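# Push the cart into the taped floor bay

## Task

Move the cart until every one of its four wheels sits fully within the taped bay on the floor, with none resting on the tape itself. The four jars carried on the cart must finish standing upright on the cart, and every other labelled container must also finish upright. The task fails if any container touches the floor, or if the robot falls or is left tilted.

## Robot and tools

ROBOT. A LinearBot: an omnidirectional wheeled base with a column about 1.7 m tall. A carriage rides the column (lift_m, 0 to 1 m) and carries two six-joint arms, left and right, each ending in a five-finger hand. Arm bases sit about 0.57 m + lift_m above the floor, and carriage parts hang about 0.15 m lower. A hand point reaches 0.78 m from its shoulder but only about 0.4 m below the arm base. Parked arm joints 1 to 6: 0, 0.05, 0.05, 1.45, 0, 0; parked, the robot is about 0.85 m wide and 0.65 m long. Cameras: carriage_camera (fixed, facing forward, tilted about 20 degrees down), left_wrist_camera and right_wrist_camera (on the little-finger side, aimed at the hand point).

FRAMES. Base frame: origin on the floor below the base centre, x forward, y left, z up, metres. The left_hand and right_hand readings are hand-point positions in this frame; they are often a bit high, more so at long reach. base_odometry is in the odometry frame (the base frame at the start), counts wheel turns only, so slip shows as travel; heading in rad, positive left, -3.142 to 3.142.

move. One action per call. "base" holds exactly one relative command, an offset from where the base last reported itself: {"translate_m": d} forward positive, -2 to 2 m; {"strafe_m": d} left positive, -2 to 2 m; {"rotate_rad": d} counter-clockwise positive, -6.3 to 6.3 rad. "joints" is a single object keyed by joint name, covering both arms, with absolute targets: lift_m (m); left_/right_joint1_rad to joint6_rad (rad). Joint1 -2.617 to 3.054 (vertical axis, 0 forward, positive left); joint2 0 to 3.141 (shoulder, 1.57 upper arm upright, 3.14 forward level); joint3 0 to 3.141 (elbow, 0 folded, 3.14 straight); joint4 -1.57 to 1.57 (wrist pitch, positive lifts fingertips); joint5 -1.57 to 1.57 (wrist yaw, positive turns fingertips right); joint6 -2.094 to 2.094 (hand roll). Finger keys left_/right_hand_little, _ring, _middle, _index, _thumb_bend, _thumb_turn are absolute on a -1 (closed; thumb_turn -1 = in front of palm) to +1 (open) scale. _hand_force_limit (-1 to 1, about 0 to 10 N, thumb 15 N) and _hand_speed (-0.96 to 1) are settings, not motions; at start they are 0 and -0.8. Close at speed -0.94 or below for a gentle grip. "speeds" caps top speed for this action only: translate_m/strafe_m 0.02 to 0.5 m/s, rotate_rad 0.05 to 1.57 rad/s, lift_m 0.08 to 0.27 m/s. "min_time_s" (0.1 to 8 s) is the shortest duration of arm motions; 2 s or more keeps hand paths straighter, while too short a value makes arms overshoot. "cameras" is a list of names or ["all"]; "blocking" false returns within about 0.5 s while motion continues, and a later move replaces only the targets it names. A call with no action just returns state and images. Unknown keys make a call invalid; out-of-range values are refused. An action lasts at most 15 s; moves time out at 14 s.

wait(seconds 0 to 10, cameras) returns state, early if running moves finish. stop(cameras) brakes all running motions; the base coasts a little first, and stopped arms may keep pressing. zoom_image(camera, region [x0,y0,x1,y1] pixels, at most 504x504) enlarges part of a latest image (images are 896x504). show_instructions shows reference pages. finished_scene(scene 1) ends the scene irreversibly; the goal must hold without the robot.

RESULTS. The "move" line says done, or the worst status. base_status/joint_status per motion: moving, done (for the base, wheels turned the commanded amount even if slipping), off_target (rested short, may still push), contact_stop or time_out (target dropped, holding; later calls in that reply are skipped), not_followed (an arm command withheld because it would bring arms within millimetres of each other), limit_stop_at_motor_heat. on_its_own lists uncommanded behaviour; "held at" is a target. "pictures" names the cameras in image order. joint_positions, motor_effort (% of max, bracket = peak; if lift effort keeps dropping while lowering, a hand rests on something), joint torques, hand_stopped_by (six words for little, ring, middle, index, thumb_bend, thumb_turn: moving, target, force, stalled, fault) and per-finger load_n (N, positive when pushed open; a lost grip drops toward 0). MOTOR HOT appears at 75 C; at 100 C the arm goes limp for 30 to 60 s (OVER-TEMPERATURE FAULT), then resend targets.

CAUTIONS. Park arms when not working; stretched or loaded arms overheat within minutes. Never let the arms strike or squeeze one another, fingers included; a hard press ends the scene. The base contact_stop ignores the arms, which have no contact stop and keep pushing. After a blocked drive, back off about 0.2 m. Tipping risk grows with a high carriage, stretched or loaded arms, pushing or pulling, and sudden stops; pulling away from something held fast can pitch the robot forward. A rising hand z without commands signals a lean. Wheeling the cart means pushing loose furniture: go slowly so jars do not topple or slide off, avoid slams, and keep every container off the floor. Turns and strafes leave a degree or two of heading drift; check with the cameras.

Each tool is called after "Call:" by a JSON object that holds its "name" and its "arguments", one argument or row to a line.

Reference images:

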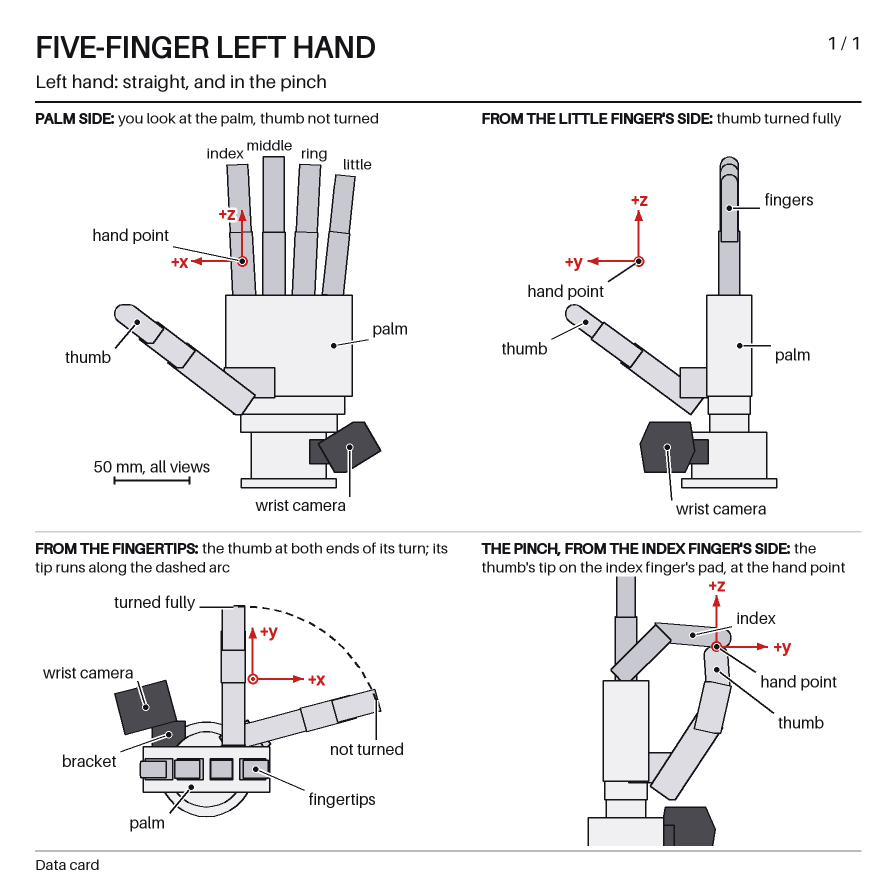

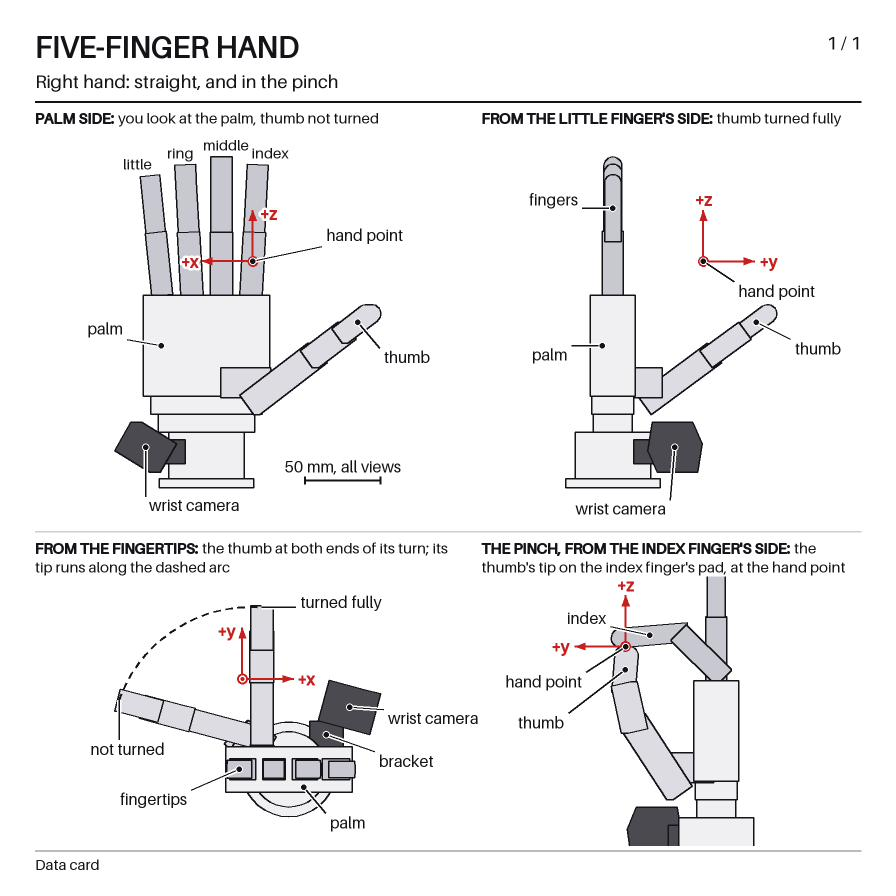

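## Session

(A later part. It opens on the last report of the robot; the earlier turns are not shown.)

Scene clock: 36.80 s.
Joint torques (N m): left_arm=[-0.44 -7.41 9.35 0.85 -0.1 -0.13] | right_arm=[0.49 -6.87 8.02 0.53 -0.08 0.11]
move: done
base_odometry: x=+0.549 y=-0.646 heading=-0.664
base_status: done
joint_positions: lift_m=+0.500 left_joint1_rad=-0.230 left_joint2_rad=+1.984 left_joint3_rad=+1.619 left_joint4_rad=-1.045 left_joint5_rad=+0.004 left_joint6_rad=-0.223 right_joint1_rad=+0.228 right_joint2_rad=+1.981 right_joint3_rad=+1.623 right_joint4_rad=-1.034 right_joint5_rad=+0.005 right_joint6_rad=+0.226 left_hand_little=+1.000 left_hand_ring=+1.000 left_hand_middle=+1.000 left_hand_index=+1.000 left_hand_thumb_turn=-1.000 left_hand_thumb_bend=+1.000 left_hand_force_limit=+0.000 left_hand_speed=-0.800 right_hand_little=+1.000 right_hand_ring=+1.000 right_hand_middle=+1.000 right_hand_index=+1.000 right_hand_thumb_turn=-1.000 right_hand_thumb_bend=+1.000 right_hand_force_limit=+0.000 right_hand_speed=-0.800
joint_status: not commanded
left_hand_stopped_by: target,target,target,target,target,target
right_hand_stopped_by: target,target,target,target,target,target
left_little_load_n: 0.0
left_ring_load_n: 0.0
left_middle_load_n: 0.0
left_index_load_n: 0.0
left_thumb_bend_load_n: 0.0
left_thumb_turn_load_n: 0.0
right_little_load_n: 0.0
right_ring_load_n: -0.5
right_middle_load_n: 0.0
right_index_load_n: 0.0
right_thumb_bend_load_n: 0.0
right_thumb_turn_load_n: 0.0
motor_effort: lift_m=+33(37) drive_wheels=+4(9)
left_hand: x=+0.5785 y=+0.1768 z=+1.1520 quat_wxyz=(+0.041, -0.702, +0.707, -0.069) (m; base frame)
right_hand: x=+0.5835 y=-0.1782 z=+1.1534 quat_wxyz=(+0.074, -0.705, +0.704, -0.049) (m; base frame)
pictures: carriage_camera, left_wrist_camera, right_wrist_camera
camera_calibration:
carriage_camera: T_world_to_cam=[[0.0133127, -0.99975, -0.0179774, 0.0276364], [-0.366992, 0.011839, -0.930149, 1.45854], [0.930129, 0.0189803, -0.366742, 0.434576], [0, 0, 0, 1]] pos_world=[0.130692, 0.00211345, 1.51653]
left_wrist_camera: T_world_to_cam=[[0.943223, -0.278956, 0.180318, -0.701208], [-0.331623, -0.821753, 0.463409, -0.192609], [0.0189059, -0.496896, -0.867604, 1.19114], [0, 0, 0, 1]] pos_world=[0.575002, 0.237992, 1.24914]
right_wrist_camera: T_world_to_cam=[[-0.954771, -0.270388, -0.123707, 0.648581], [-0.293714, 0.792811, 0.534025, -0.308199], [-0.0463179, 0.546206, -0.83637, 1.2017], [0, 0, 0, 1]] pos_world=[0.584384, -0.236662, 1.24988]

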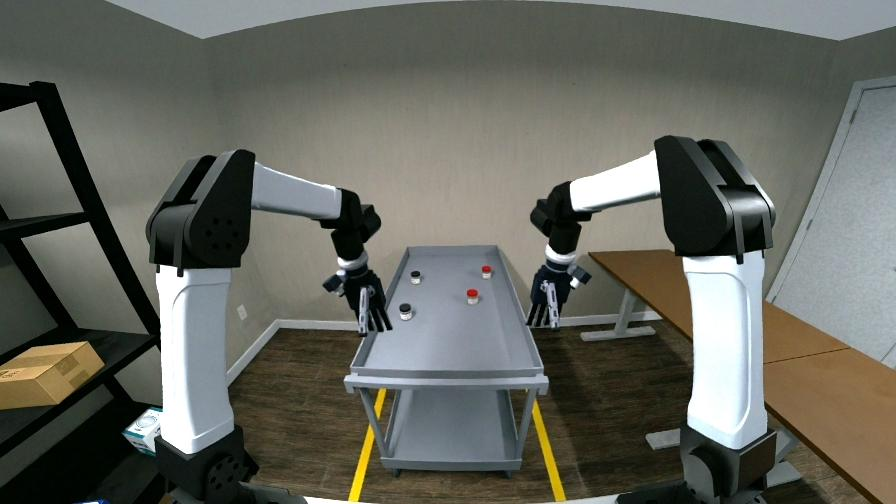

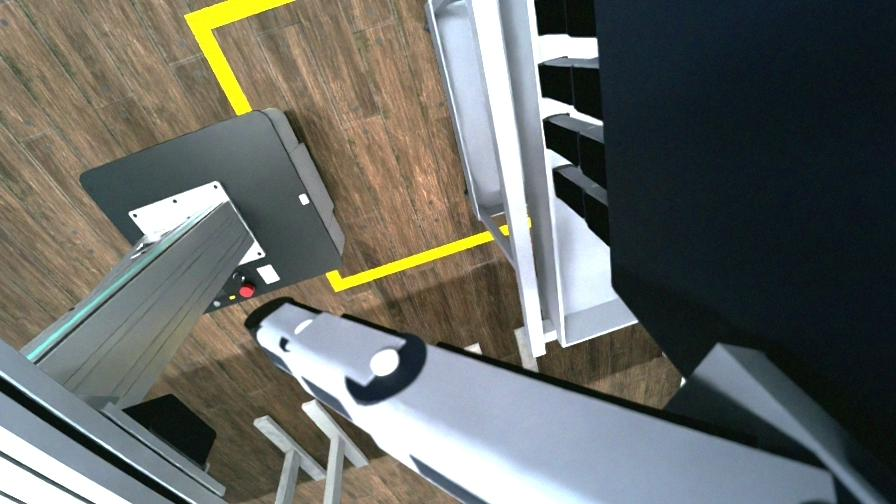

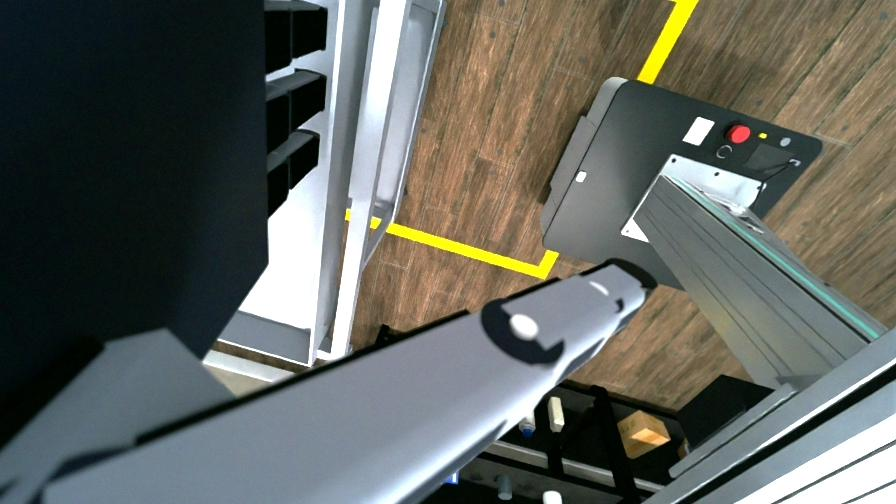

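Call:
{"name": "move", "arguments": {
  "base": {"translate_m": 0.165},
  "speeds": {"translate_m": 0.12}
}}

Call:
{"name": "move", "arguments": {
  "joints": {"lift_m": 0.3},
  "speeds": {"lift_m": 0.12},
  "cameras": ["all"]
}}

Call:
{"name": "zoom_image", "arguments": {
  "camera": "carriage_camera",
  "region": [320, 200, 600, 400]
}}

Scene clock: 41.67 s.
Joint torques (N m): left_arm=[-0.17 -7.46 9.39 0.85 -0.11 -0.12] | right_arm=[0.49 -6.75 8.05 0.57 -0.08 0.11]
move: done
base_odometry: x=+0.679 y=-0.748 heading=-0.664
base_status: done
joint_positions: lift_m=+0.500 left_joint1_rad=-0.232 left_joint2_rad=+1.984 left_joint3_rad=+1.619 left_joint4_rad=-1.046 left_joint5_rad=+0.004 left_joint6_rad=-0.223 right_joint1_rad=+0.228 right_joint2_rad=+1.981 right_joint3_rad=+1.623 right_joint4_rad=-1.036 right_joint5_rad=+0.005 right_joint6_rad=+0.226 left_hand_little=+1.000 left_hand_ring=+1.000 left_hand_middle=+1.000 left_hand_index=+1.000 left_hand_thumb_turn=-1.000 left_hand_thumb_bend=+1.000 left_hand_force_limit=+0.000 left_hand_speed=-0.800 right_hand_little=+1.000 right_hand_ring=+1.000 right_hand_middle=+1.000 right_hand_index=+1.000 right_hand_thumb_turn=-1.000 right_hand_thumb_bend=+1.000 right_hand_force_limit=+0.000 right_hand_speed=-0.800
joint_status: not commanded
left_hand_stopped_by: target,target,target,target,target,target
right_hand_stopped_by: target,target,target,target,target,target
left_little_load_n: 0.0
left_ring_load_n: -0.5
left_middle_load_n: 0.0
left_index_load_n: 0.0
left_thumb_bend_load_n: 0.0
left_thumb_turn_load_n: 0.0
right_little_load_n: 0.0
right_ring_load_n: 0.0
right_middle_load_n: 0.0
right_index_load_n: 0.0
right_thumb_bend_load_n: 0.0
right_thumb_turn_load_n: 0.0
motor_effort: lift_m=+35(36) drive_wheels=-2(11)
left_hand: x=+0.5778 y=+0.1763 z=+1.1520 quat_wxyz=(+0.041, -0.702, +0.708, -0.069) (m; base frame)
right_hand: x=+0.5829 y=-0.1783 z=+1.1534 quat_wxyz=(+0.073, -0.705, +0.704, -0.049) (m; base frame)
pictures: none

Scene clock: 43.73 s.
Joint torques (N m): left_arm=[-0.24 -8.06 8.61 0.87 -0.11 -0.11] | right_arm=[0.49 -7.38 7.31 0.58 -0.08 0.11]
move: done
base_odometry: x=+0.679 y=-0.748 heading=-0.664
base_status: not commanded
joint_positions: lift_m=+0.300 left_joint1_rad=-0.232 left_joint2_rad=+1.991 left_joint3_rad=+1.628 left_joint4_rad=-1.047 left_joint5_rad=+0.004 left_joint6_rad=-0.223 right_joint1_rad=+0.228 right_joint2_rad=+1.988 right_joint3_rad=+1.632 right_joint4_rad=-1.037 right_joint5_rad=+0.005 right_joint6_rad=+0.227 left_hand_little=+1.000 left_hand_ring=+1.000 left_hand_middle=+1.000 left_hand_index=+1.000 left_hand_thumb_turn=-1.000 left_hand_thumb_bend=+1.000 left_hand_force_limit=+0.000 left_hand_speed=-0.800 right_hand_little=+1.000 right_hand_ring=+1.000 right_hand_middle=+1.000 right_hand_index=+1.000 right_hand_thumb_turn=-1.000 right_hand_thumb_bend=+1.000 right_hand_force_limit=+0.000 right_hand_speed=-0.800
joint_status: all done
left_hand_stopped_by: target,target,target,target,target,target
right_hand_stopped_by: target,target,target,target,target,target
left_little_load_n: 0.0
left_ring_load_n: 0.0
left_middle_load_n: 0.0
left_index_load_n: 0.0
left_thumb_bend_load_n: 0.0
left_thumb_turn_load_n: 0.0
right_little_load_n: 0.0
right_ring_load_n: 0.0
right_middle_load_n: 0.0
right_index_load_n: 0.0
right_thumb_bend_load_n: 0.0
right_thumb_turn_load_n: 0.0
motor_effort: lift_m=+30(32) drive_wheels=-2(4)
left_hand: x=+0.5798 y=+0.1758 z=+0.9520 quat_wxyz=(+0.041, -0.702, +0.708, -0.069) (m; base frame)
right_hand: x=+0.5849 y=-0.1778 z=+0.9534 quat_wxyz=(+0.074, -0.705, +0.704, -0.049) (m; base frame)
pictures: carriage_camera, left_wrist_camera, right_wrist_camera
camera_calibration:
carriage_camera: T_world_to_cam=[[0.0133127, -0.99975, -0.0179774, 0.0240445], [-0.366992, 0.011839, -0.930149, 1.2727], [0.930129, 0.0189803, -0.366742, 0.361301], [0, 0, 0, 1]] pos_world=[0.130692, 0.00211345, 1.31673]
left_wrist_camera: T_world_to_cam=[[0.942751, -0.280751, 0.179998, -0.665805], [-0.333022, -0.821328, 0.46316, -0.0992819], [0.0178044, -0.496587, -0.867804, 1.01787], [0, 0, 0, 1]] pos_world=[0.576503, 0.236994, 1.04914]
right_wrist_camera: T_world_to_cam=[[-0.954972, -0.270004, -0.122989, 0.624819], [-0.292995, 0.792943, 0.534224, -0.201842], [-0.0467194, 0.546204, -0.836349, 1.03462], [0, 0, 0, 1]] pos_world=[0.585883, -0.236362, 1.04998]

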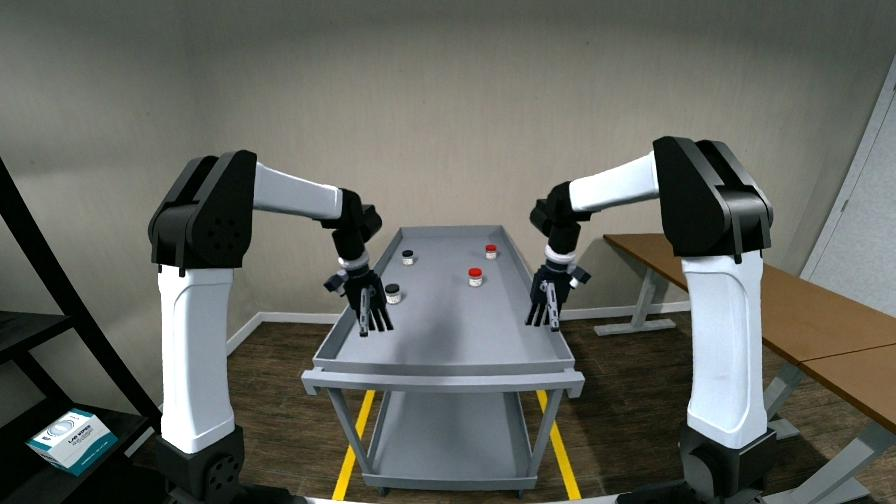

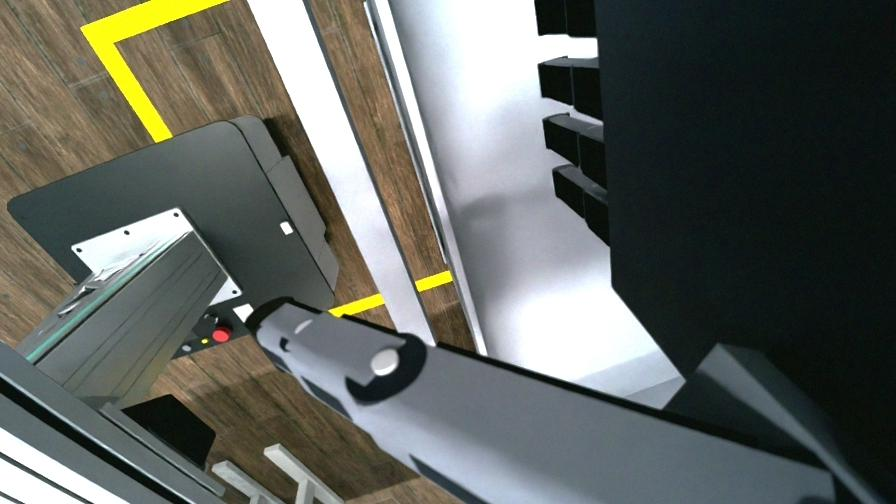

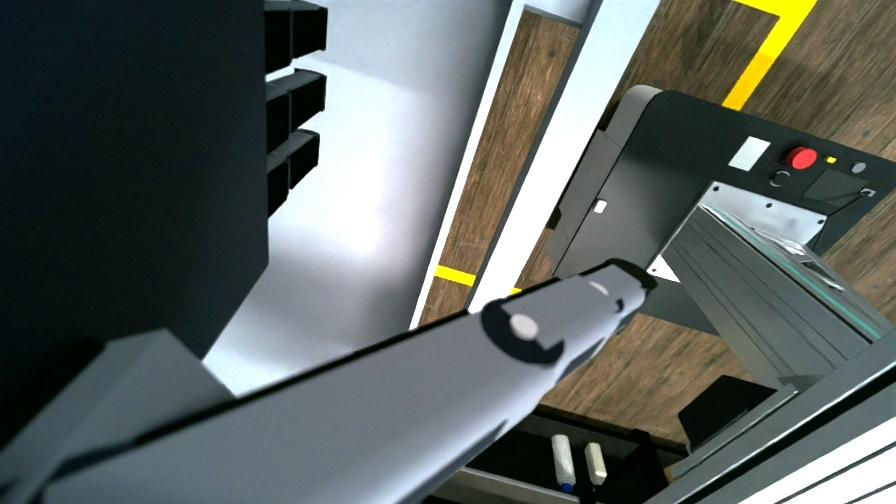

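Scaled by 1.800.

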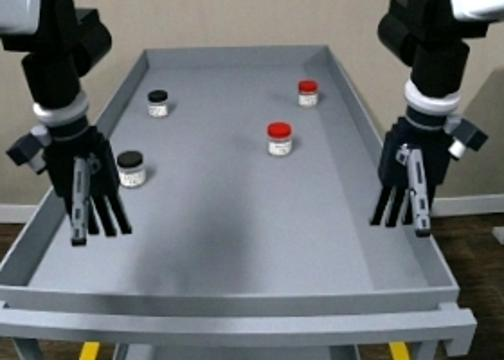

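Call:
{"name": "move", "arguments": {
  "joints": {"lift_m": 0.25},
  "speeds": {"lift_m": 0.08},
  "cameras": ["all"]
}}

Call:
{"name": "zoom_image", "arguments": {
  "camera": "carriage_camera",
  "region": [300, 200, 620, 420]
}}

Scene clock: 45.73 s.
Joint torques (N m): left_arm=[-0.25 -8.14 8.5 0.89 -0.11 -0.13] | right_arm=[0.49 -7.51 7.21 0.6 -0.08 0.11]
move: done
base_odometry: x=+0.679 y=-0.748 heading=-0.664
base_status: not commanded
joint_positions: lift_m=+0.250 left_joint1_rad=-0.232 left_joint2_rad=+1.991 left_joint3_rad=+1.629 left_joint4_rad=-1.048 left_joint5_rad=+0.004 left_joint6_rad=-0.223 right_joint1_rad=+0.228 right_joint2_rad=+1.989 right_joint3_rad=+1.634 right_joint4_rad=-1.038 right_joint5_rad=+0.005 right_joint6_rad=+0.227 left_hand_little=+1.000 left_hand_ring=+1.000 left_hand_middle=+1.000 left_hand_index=+1.000 left_hand_thumb_turn=-1.000 left_hand_thumb_bend=+1.000 left_hand_force_limit=+0.000 left_hand_speed=-0.800 right_hand_little=+1.000 right_hand_ring=+1.000 right_hand_middle=+1.000 right_hand_index=+1.000 right_hand_thumb_turn=-1.000 right_hand_thumb_bend=+1.000 right_hand_force_limit=+0.000 right_hand_speed=-0.800
joint_status: all done
left_hand_stopped_by: target,target,target,target,target,target
right_hand_stopped_by: target,target,target,target,target,target
left_little_load_n: 0.0
left_ring_load_n: 0.0
left_middle_load_n: 0.0
left_index_load_n: 0.0
left_thumb_bend_load_n: 0.0
left_thumb_turn_load_n: 0.0
right_little_load_n: 0.0
right_ring_load_n: 0.0
right_middle_load_n: 0.0
right_index_load_n: 0.0
right_thumb_bend_load_n: 0.0
right_thumb_turn_load_n: 0.0
motor_effort: lift_m=+30(31) drive_wheels=+4(4)
left_hand: x=+0.5798 y=+0.1758 z=+0.9021 quat_wxyz=(+0.041, -0.702, +0.708, -0.069) (m; base frame)
right_hand: x=+0.5851 y=-0.1778 z=+0.9036 quat_wxyz=(+0.074, -0.705, +0.704, -0.049) (m; base frame)
pictures: carriage_camera, left_wrist_camera, right_wrist_camera
camera_calibration:
carriage_camera: T_world_to_cam=[[0.0133127, -0.99975, -0.0179774, 0.0231474], [-0.366992, 0.011839, -0.930149, 1.22628], [0.930129, 0.0189803, -0.366742, 0.343001], [0, 0, 0, 1]] pos_world=[0.130692, 0.00211345, 1.26683]
left_wrist_camera: T_world_to_cam=[[0.942905, -0.280766, 0.179165, -0.656189], [-0.332622, -0.821435, 0.463257, -0.0764862], [0.0171053, -0.496401, -0.867925, 0.975133], [0, 0, 0, 1]] pos_world=[0.576603, 0.236994, 0.999341]
right_wrist_camera: T_world_to_cam=[[-0.955021, -0.270009, -0.1226, 0.618549], [-0.292788, 0.793025, 0.534215, -0.175351], [-0.0470186, 0.546082, -0.836411, 0.993138], [0, 0, 0, 1]] pos_world=[0.586082, -0.236263, 1.00018]

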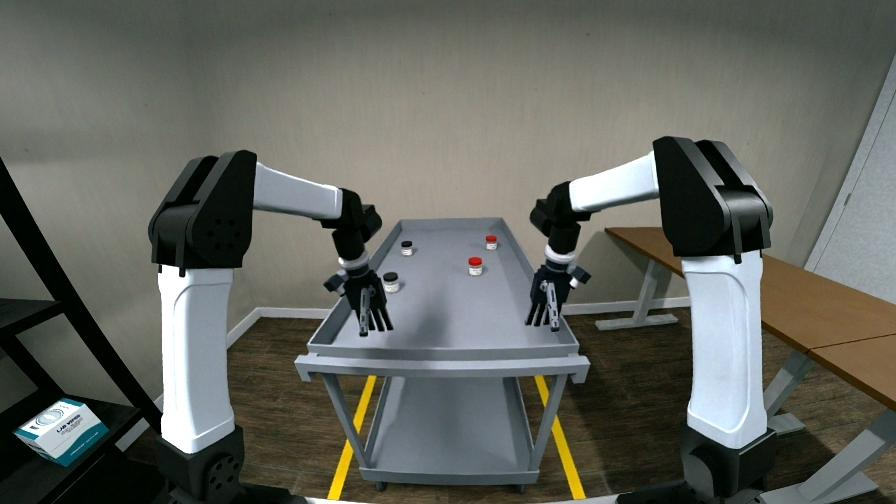

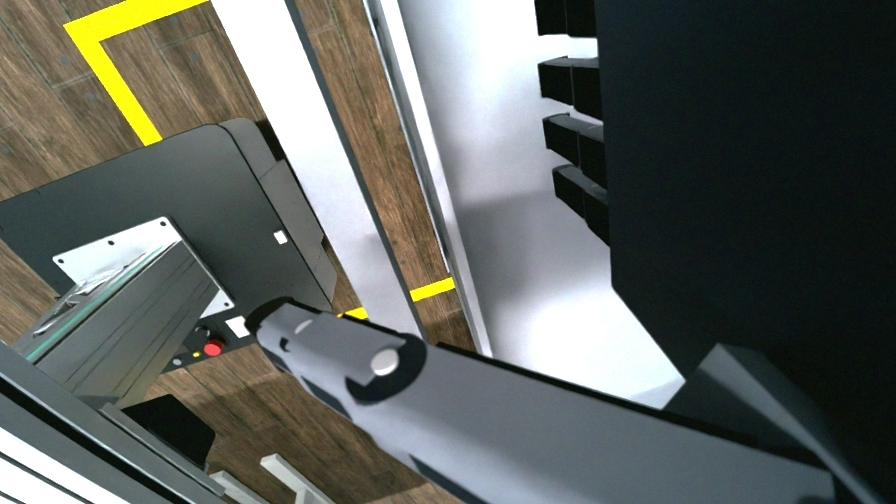

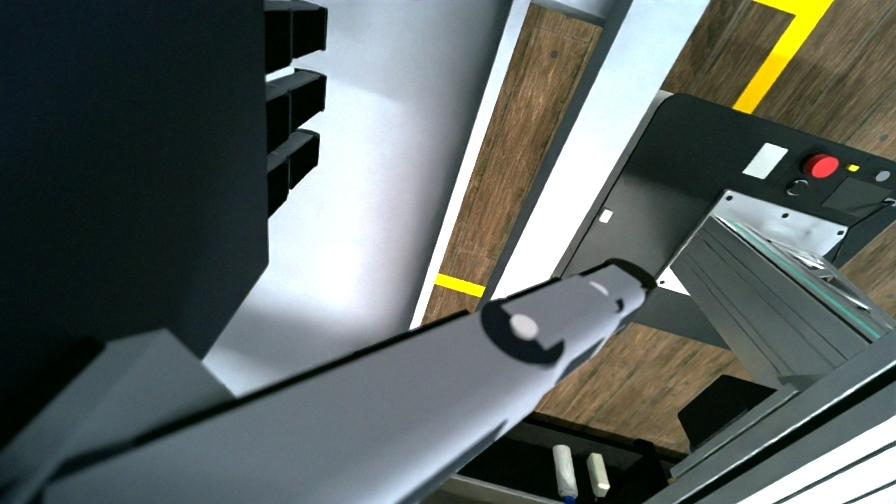

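Scaled by 1.575.

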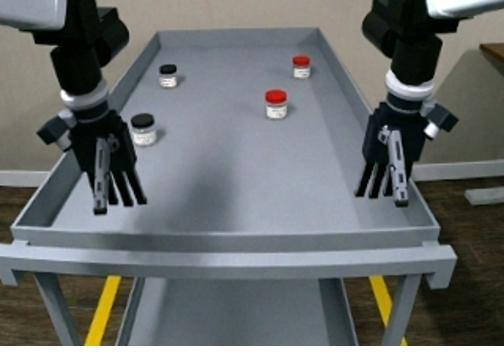

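Call:
{"name": "move", "arguments": {
  "joints": {"lift_m": 0.228},
  "speeds": {"lift_m": 0.08},
  "cameras": ["all"]
}}

Call:
{"name": "zoom_image", "arguments": {
  "camera": "carriage_camera",
  "region": [300, 200, 620, 420]
}}

Scene clock: 47.13 s.
Joint torques (N m): left_arm=[-0.27 -8.1 8.35 0.91 -0.12 -0.12] | right_arm=[0.42 -7.58 7.09 0.61 -0.08 0.11]
move: done
base_odometry: x=+0.679 y=-0.748 heading=-0.664
base_status: not commanded
joint_positions: lift_m=+0.228 left_joint1_rad=-0.232 left_joint2_rad=+1.991 left_joint3_rad=+1.630 left_joint4_rad=-1.049 left_joint5_rad=+0.004 left_joint6_rad=-0.223 right_joint1_rad=+0.228 right_joint2_rad=+1.989 right_joint3_rad=+1.634 right_joint4_rad=-1.039 right_joint5_rad=+0.005 right_joint6_rad=+0.227 left_hand_little=+1.000 left_hand_ring=+1.000 left_hand_middle=+1.000 left_hand_index=+1.000 left_hand_thumb_turn=-1.000 left_hand_thumb_bend=+1.000 left_hand_force_limit=+0.000 left_hand_speed=-0.800 right_hand_little=+1.000 right_hand_ring=+1.000 right_hand_middle=+1.000 right_hand_index=+1.000 right_hand_thumb_turn=-1.000 right_hand_thumb_bend=+1.000 right_hand_force_limit=+0.000 right_hand_speed=-0.800
joint_status: all done
left_hand_stopped_by: target,target,target,target,target,target
right_hand_stopped_by: target,target,target,target,target,target
left_little_load_n: 0.0
left_ring_load_n: 0.0
left_middle_load_n: 0.0
left_index_load_n: 0.0
left_thumb_bend_load_n: 0.0
left_thumb_turn_load_n: 0.0
right_little_load_n: 0.0
right_ring_load_n: 0.0
right_middle_load_n: 0.0
right_index_load_n: -0.5
right_thumb_bend_load_n: 0.0
right_thumb_turn_load_n: 0.0
motor_effort: lift_m=+32(33) drive_wheels=+4(5)
left_hand: x=+0.5800 y=+0.1758 z=+0.8804 quat_wxyz=(+0.041, -0.702, +0.708, -0.069) (m; base frame)
right_hand: x=+0.5851 y=-0.1778 z=+0.8818 quat_wxyz=(+0.074, -0.705, +0.704, -0.049) (m; base frame)
pictures: carriage_camera, left_wrist_camera, right_wrist_camera
camera_calibration:
carriage_camera: T_world_to_cam=[[0.0133127, -0.99975, -0.0179774, 0.0227501], [-0.366992, 0.011839, -0.930149, 1.20573], [0.930129, 0.0189803, -0.366742, 0.334896], [0, 0, 0, 1]] pos_world=[0.130692, 0.00211345, 1.24473]
left_wrist_camera: T_world_to_cam=[[0.942936, -0.280396, 0.179583, -0.652797], [-0.332509, -0.821447, 0.463318, -0.0665088], [0.017605, -0.496591, -0.867806, 0.955853], [0, 0, 0, 1]] pos_world=[0.576603, 0.236993, 0.97754]
right_wrist_camera: T_world_to_cam=[[-0.955021, -0.270009, -0.1226, 0.615877], [-0.292788, 0.793025, 0.534215, -0.163706], [-0.0470186, 0.546082, -0.836411, 0.974904], [0, 0, 0, 1]] pos_world=[0.586082, -0.236263, 0.97838]

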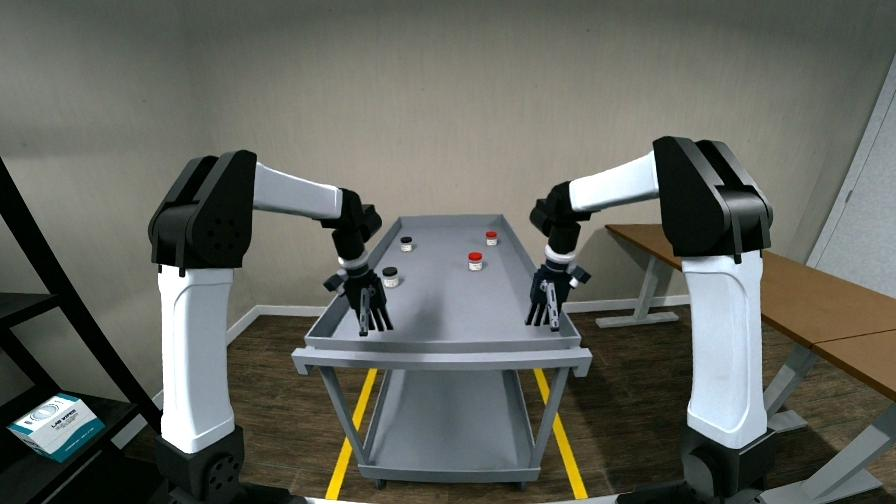

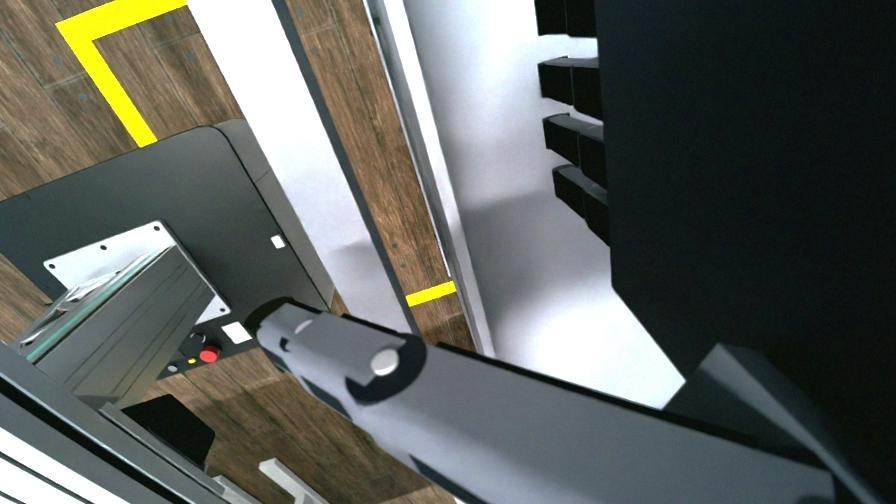

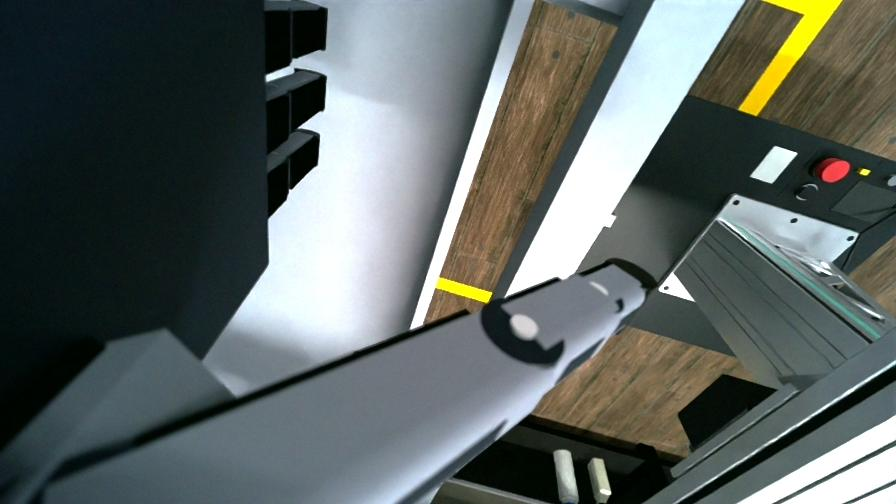

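Scaled by 1.575.

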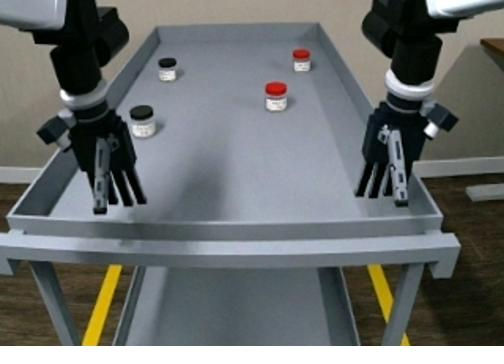

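Call:
{"name": "move", "arguments": {
  "joints": {"lift_m": 0.215},
  "speeds": {"lift_m": 0.08},
  "cameras": ["carriage_camera"]
}}

Call:
{"name": "zoom_image", "arguments": {
  "camera": "carriage_camera",
  "region": [500, 220, 620, 380]
}}

Scene clock: 48.03 s.
Joint torques (N m): left_arm=[-0.32 -8.27 8.24 0.9 -0.09 -0.13] | right_arm=[0.49 -7.56 7.06 0.58 -0.08 0.11]
move: done
base_odometry: x=+0.679 y=-0.748 heading=-0.664
base_status: not commanded
joint_positions: lift_m=+0.215 left_joint1_rad=-0.232 left_joint2_rad=+1.992 left_joint3_rad=+1.631 left_joint4_rad=-1.050 left_joint5_rad=+0.004 left_joint6_rad=-0.223 right_joint1_rad=+0.228 right_joint2_rad=+1.990 right_joint3_rad=+1.635 right_joint4_rad=-1.039 right_joint5_rad=+0.005 right_joint6_rad=+0.227 left_hand_little=+1.000 left_hand_ring=+1.000 left_hand_middle=+1.000 left_hand_index=+1.000 left_hand_thumb_turn=-1.000 left_hand_thumb_bend=+1.000 left_hand_force_limit=+0.000 left_hand_speed=-0.800 right_hand_little=+1.000 right_hand_ring=+1.000 right_hand_middle=+1.000 right_hand_index=+1.000 right_hand_thumb_turn=-1.000 right_hand_thumb_bend=+1.000 right_hand_force_limit=+0.000 right_hand_speed=-0.800
joint_status: all done
left_hand_stopped_by: target,target,target,target,target,target
right_hand_stopped_by: target,target,target,target,target,target
left_little_load_n: 0.0
left_ring_load_n: 0.0
left_middle_load_n: 0.0
left_index_load_n: 0.0
left_thumb_bend_load_n: 0.0
left_thumb_turn_load_n: 0.0
right_little_load_n: 0.0
right_ring_load_n: 0.0
right_middle_load_n: 0.0
right_index_load_n: 0.0
right_thumb_bend_load_n: 0.0
right_thumb_turn_load_n: 0.0
motor_effort: lift_m=+29(31) drive_wheels=-1(4)
left_hand: x=+0.5800 y=+0.1758 z=+0.8672 quat_wxyz=(+0.041, -0.702, +0.708, -0.069) (m; base frame)
right_hand: x=+0.5853 y=-0.1777 z=+0.8688 quat_wxyz=(+0.074, -0.705, +0.704, -0.049) (m; base frame)
pictures: carriage_camera
camera_calibration:
carriage_camera: T_world_to_cam=[[0.0133127, -0.99975, -0.0179774, 0.0225164], [-0.366992, 0.011839, -0.930149, 1.19363], [0.930129, 0.0189803, -0.366742, 0.330128], [0, 0, 0, 1]] pos_world=[0.130692, 0.00211345, 1.23173]

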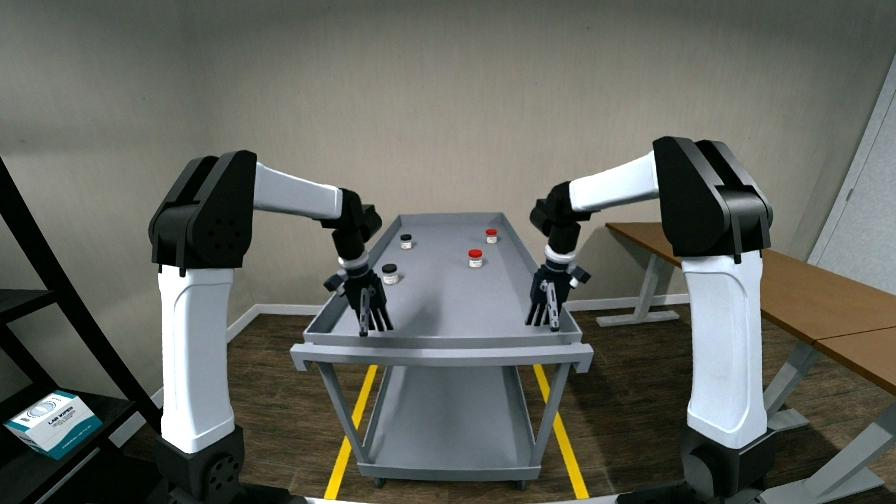

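Scaled by 3.150.

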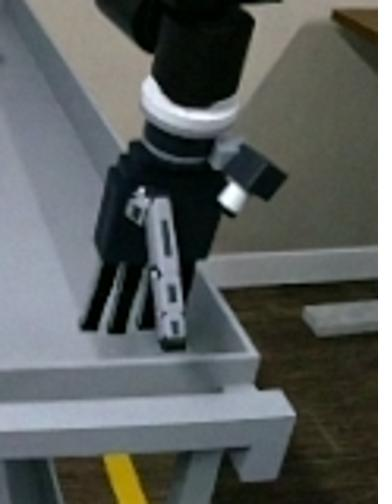

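Call:
{"name": "move", "arguments": {
  "base": {"translate_m": -0.15},
  "speeds": {"translate_m": 0.05},
  "cameras": ["all"]
}}

Call:
{"name": "zoom_image", "arguments": {
  "camera": "carriage_camera",
  "region": [280, 200, 620, 420]
}}

Scene clock: 52.10 s.
Joint torques (N m): left_arm=[-0.23 -8.39 7.82 0.04 0.11 -0.11] | right_arm=[0.49 -7.6 7.1 0.26 -0.12 0.04]
move: done
base_odometry: x=+0.561 y=-0.655 heading=-0.664
base_status: done
joint_positions: lift_m=+0.215 left_joint1_rad=-0.232 left_joint2_rad=+1.992 left_joint3_rad=+1.638 left_joint4_rad=-0.955 left_joint5_rad=-0.017 left_joint6_rad=-0.223 right_joint1_rad=+0.228 right_joint2_rad=+1.990 right_joint3_rad=+1.635 right_joint4_rad=-0.998 right_joint5_rad=+0.009 right_joint6_rad=+0.234 left_hand_little=+1.000 left_hand_ring=+1.000 left_hand_middle=+1.000 left_hand_index=+1.000 left_hand_thumb_turn=-1.000 left_hand_thumb_bend=+1.000 left_hand_force_limit=+0.000 left_hand_speed=-0.800 right_hand_little=+1.000 right_hand_ring=+1.000 right_hand_middle=+1.000 right_hand_index=+1.000 right_hand_thumb_turn=-1.000 right_hand_thumb_bend=+1.000 right_hand_force_limit=+0.000 right_hand_speed=-0.800
joint_status: not commanded
left_hand_stopped_by: target,target,target,target,target,target
right_hand_stopped_by: target,target,target,target,target,target
left_little_load_n: 0.5
left_ring_load_n: 0.0
left_middle_load_n: 0.0
left_index_load_n: 0.0
left_thumb_bend_load_n: 0.0
left_thumb_turn_load_n: 0.0
right_little_load_n: 0.0
right_ring_load_n: 0.0
right_middle_load_n: 0.0
right_index_load_n: 0.0
right_thumb_bend_load_n: 0.0
right_thumb_turn_load_n: 0.0
motor_effort: lift_m=+28(33) drive_wheels=-2(8)
left_hand: x=+0.6084 y=+0.1732 z=+0.8687 quat_wxyz=(+0.076, -0.699, +0.703, -0.106) (m; base frame)
right_hand: x=+0.5967 y=-0.1756 z=+0.8688 quat_wxyz=(+0.090, -0.701, +0.705, -0.061) (m; base frame)
pictures: carriage_camera, left_wrist_camera, right_wrist_camera
camera_calibration:
carriage_camera: T_world_to_cam=[[0.0133127, -0.99975, -0.0179774, 0.0225164], [-0.366992, 0.011839, -0.930149, 1.19363], [0.930129, 0.0189803, -0.366742, 0.330128], [0, 0, 0, 1]] pos_world=[0.130692, 0.00211345, 1.23173]
left_wrist_camera: T_world_to_cam=[[0.920637, -0.275513, 0.276622, -0.749903], [-0.374955, -0.821384, 0.42981, 0.0011324], [0.108795, -0.49942, -0.859502, 0.881757], [0, 0, 0, 1]] pos_world=[0.594882, 0.234689, 0.964825]
right_wrist_camera: T_world_to_cam=[[-0.951206, -0.261834, -0.163246, 0.660436], [-0.30843, 0.791791, 0.527199, -0.139868], [-0.00878191, 0.551825, -0.833914, 0.939326], [0, 0, 0, 1]] pos_world=[0.59332, -0.234673, 0.964869]

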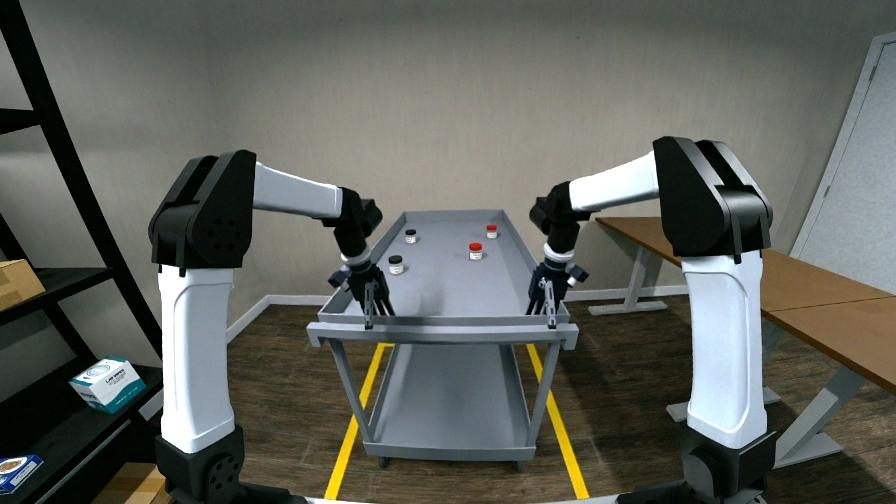

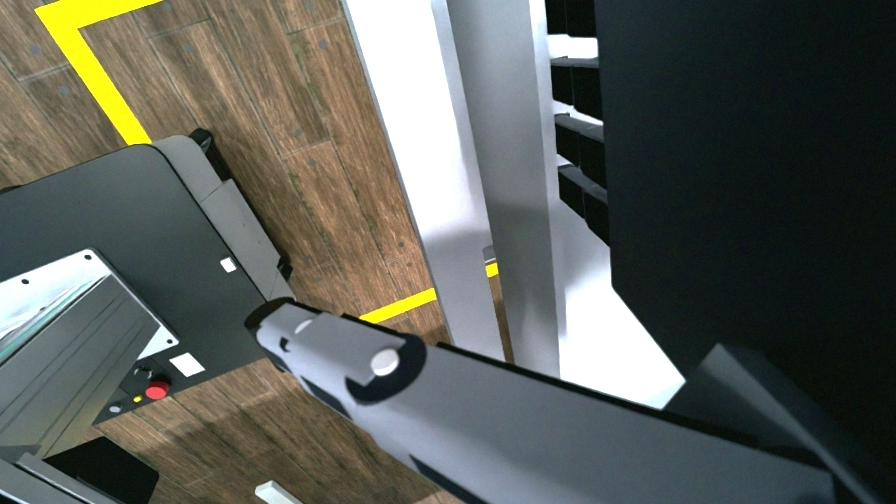

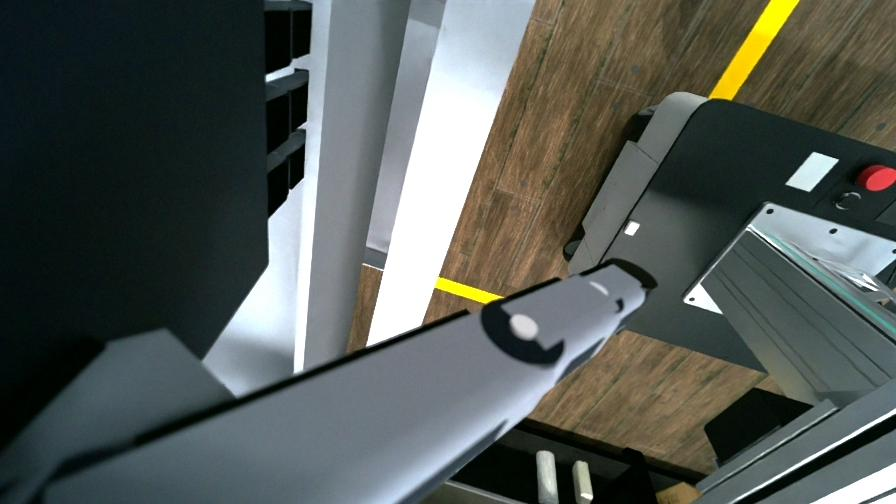

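Scaled by 1.482.

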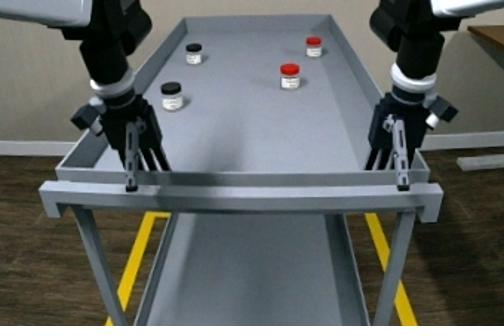

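Call:
{"name": "move", "arguments": {
  "base": {"translate_m": -0.28},
  "speeds": {"translate_m": 0.06},
  "cameras": ["all"]
}}

Call:
{"name": "zoom_image", "arguments": {
  "camera": "carriage_camera",
  "region": [280, 200, 620, 500]
}}

Scene clock: 59.47 s.
Joint torques (N m): left_arm=[-0.31 -8.4 5.81 -0.59 0.3 -0.11] | right_arm=[0.02 -7.57 6.8 0.54 0.11 -0.01]
move: done
base_odometry: x=+0.340 y=-0.483 heading=-0.664
base_status: done
joint_positions: lift_m=+0.215 left_joint1_rad=-0.232 left_joint2_rad=+1.992 left_joint3_rad=+1.664 left_joint4_rad=-0.881 left_joint5_rad=-0.038 left_joint6_rad=-0.223 right_joint1_rad=+0.232 right_joint2_rad=+1.990 right_joint3_rad=+1.638 right_joint4_rad=-1.027 right_joint5_rad=-0.012 right_joint6_rad=+0.238 left_hand_little=+1.000 left_hand_ring=+1.000 left_hand_middle=+1.000 left_hand_index=+1.000 left_hand_thumb_turn=-1.000 left_hand_thumb_bend=+1.000 left_hand_force_limit=+0.000 left_hand_speed=-0.800 right_hand_little=+1.000 right_hand_ring=+1.000 right_hand_middle=+1.000 right_hand_index=+1.000 right_hand_thumb_turn=-1.000 right_hand_thumb_bend=+1.000 right_hand_force_limit=+0.000 right_hand_speed=-0.800
joint_status: not commanded
left_hand_stopped_by: target,target,target,target,target,target
right_hand_stopped_by: target,target,target,target,target,target
left_little_load_n: 0.0
left_ring_load_n: 0.5
left_middle_load_n: 0.0
left_index_load_n: 0.0
left_thumb_bend_load_n: 0.0
left_thumb_turn_load_n: 0.0
right_little_load_n: -0.5
right_ring_load_n: 0.0
right_middle_load_n: 0.0
right_index_load_n: 0.0
right_thumb_bend_load_n: 0.0
right_thumb_turn_load_n: 0.0
motor_effort: lift_m=+32(33) drive_wheels=+2(8)
left_hand: x=+0.6365 y=+0.1707 z=+0.8777 quat_wxyz=(+0.111, -0.695, +0.696, -0.142) (m; base frame)
right_hand: x=+0.5881 y=-0.1712 z=+0.8704 quat_wxyz=(+0.085, -0.702, +0.705, -0.045) (m; base frame)
pictures: carriage_camera, left_wrist_camera, right_wrist_camera
camera_calibration:
carriage_camera: T_world_to_cam=[[0.0133127, -0.99975, -0.0179774, 0.0225164], [-0.366992, 0.011839, -0.930149, 1.19363], [0.930129, 0.0189803, -0.366742, 0.330128], [0, 0, 0, 1]] pos_world=[0.130692, 0.00211345, 1.23173]
left_wrist_camera: T_world_to_cam=[[0.889688, -0.268598, 0.369202, -0.841658], [-0.411391, -0.822334, 0.393096, 0.0613308], [0.198022, -0.501619, -0.842119, 0.813397], [0, 0, 0, 1]] pos_world=[0.612973, 0.232382, 0.97161]
right_wrist_camera: T_world_to_cam=[[-0.954535, -0.264193, -0.138077, 0.633347], [-0.295792, 0.781904, 0.548756, -0.174726], [-0.0370147, 0.564649, -0.824501, 0.948894], [0, 0, 0, 1]] pos_world=[0.587992, -0.231847, 0.965697]

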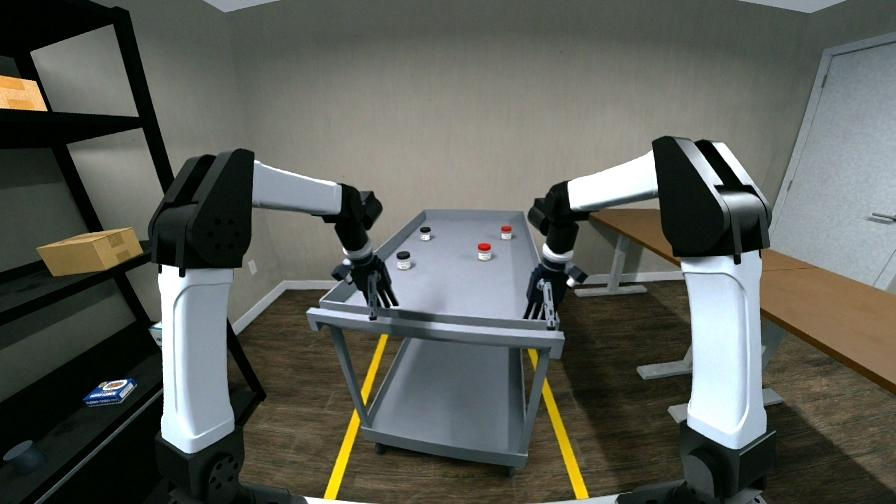

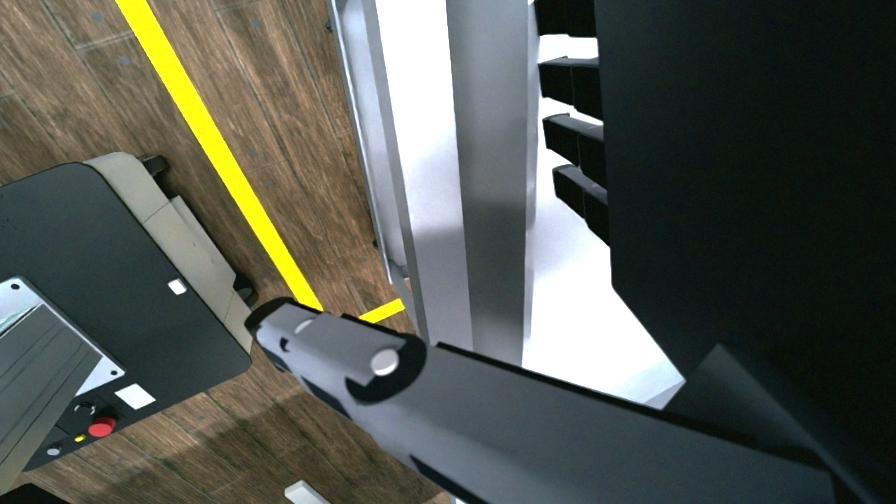

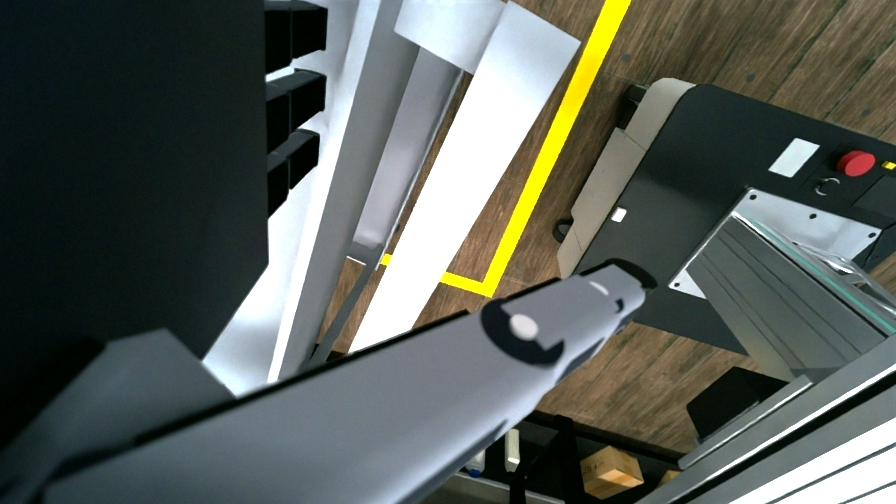

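Scaled by 1.482.

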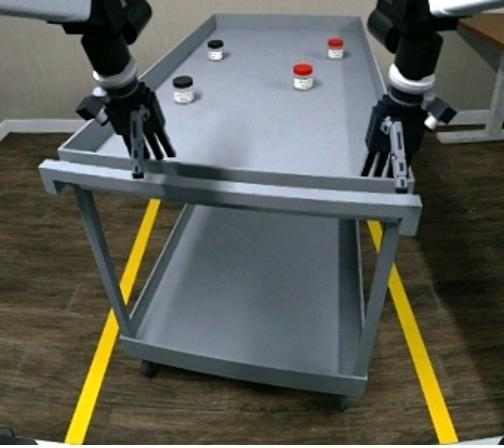

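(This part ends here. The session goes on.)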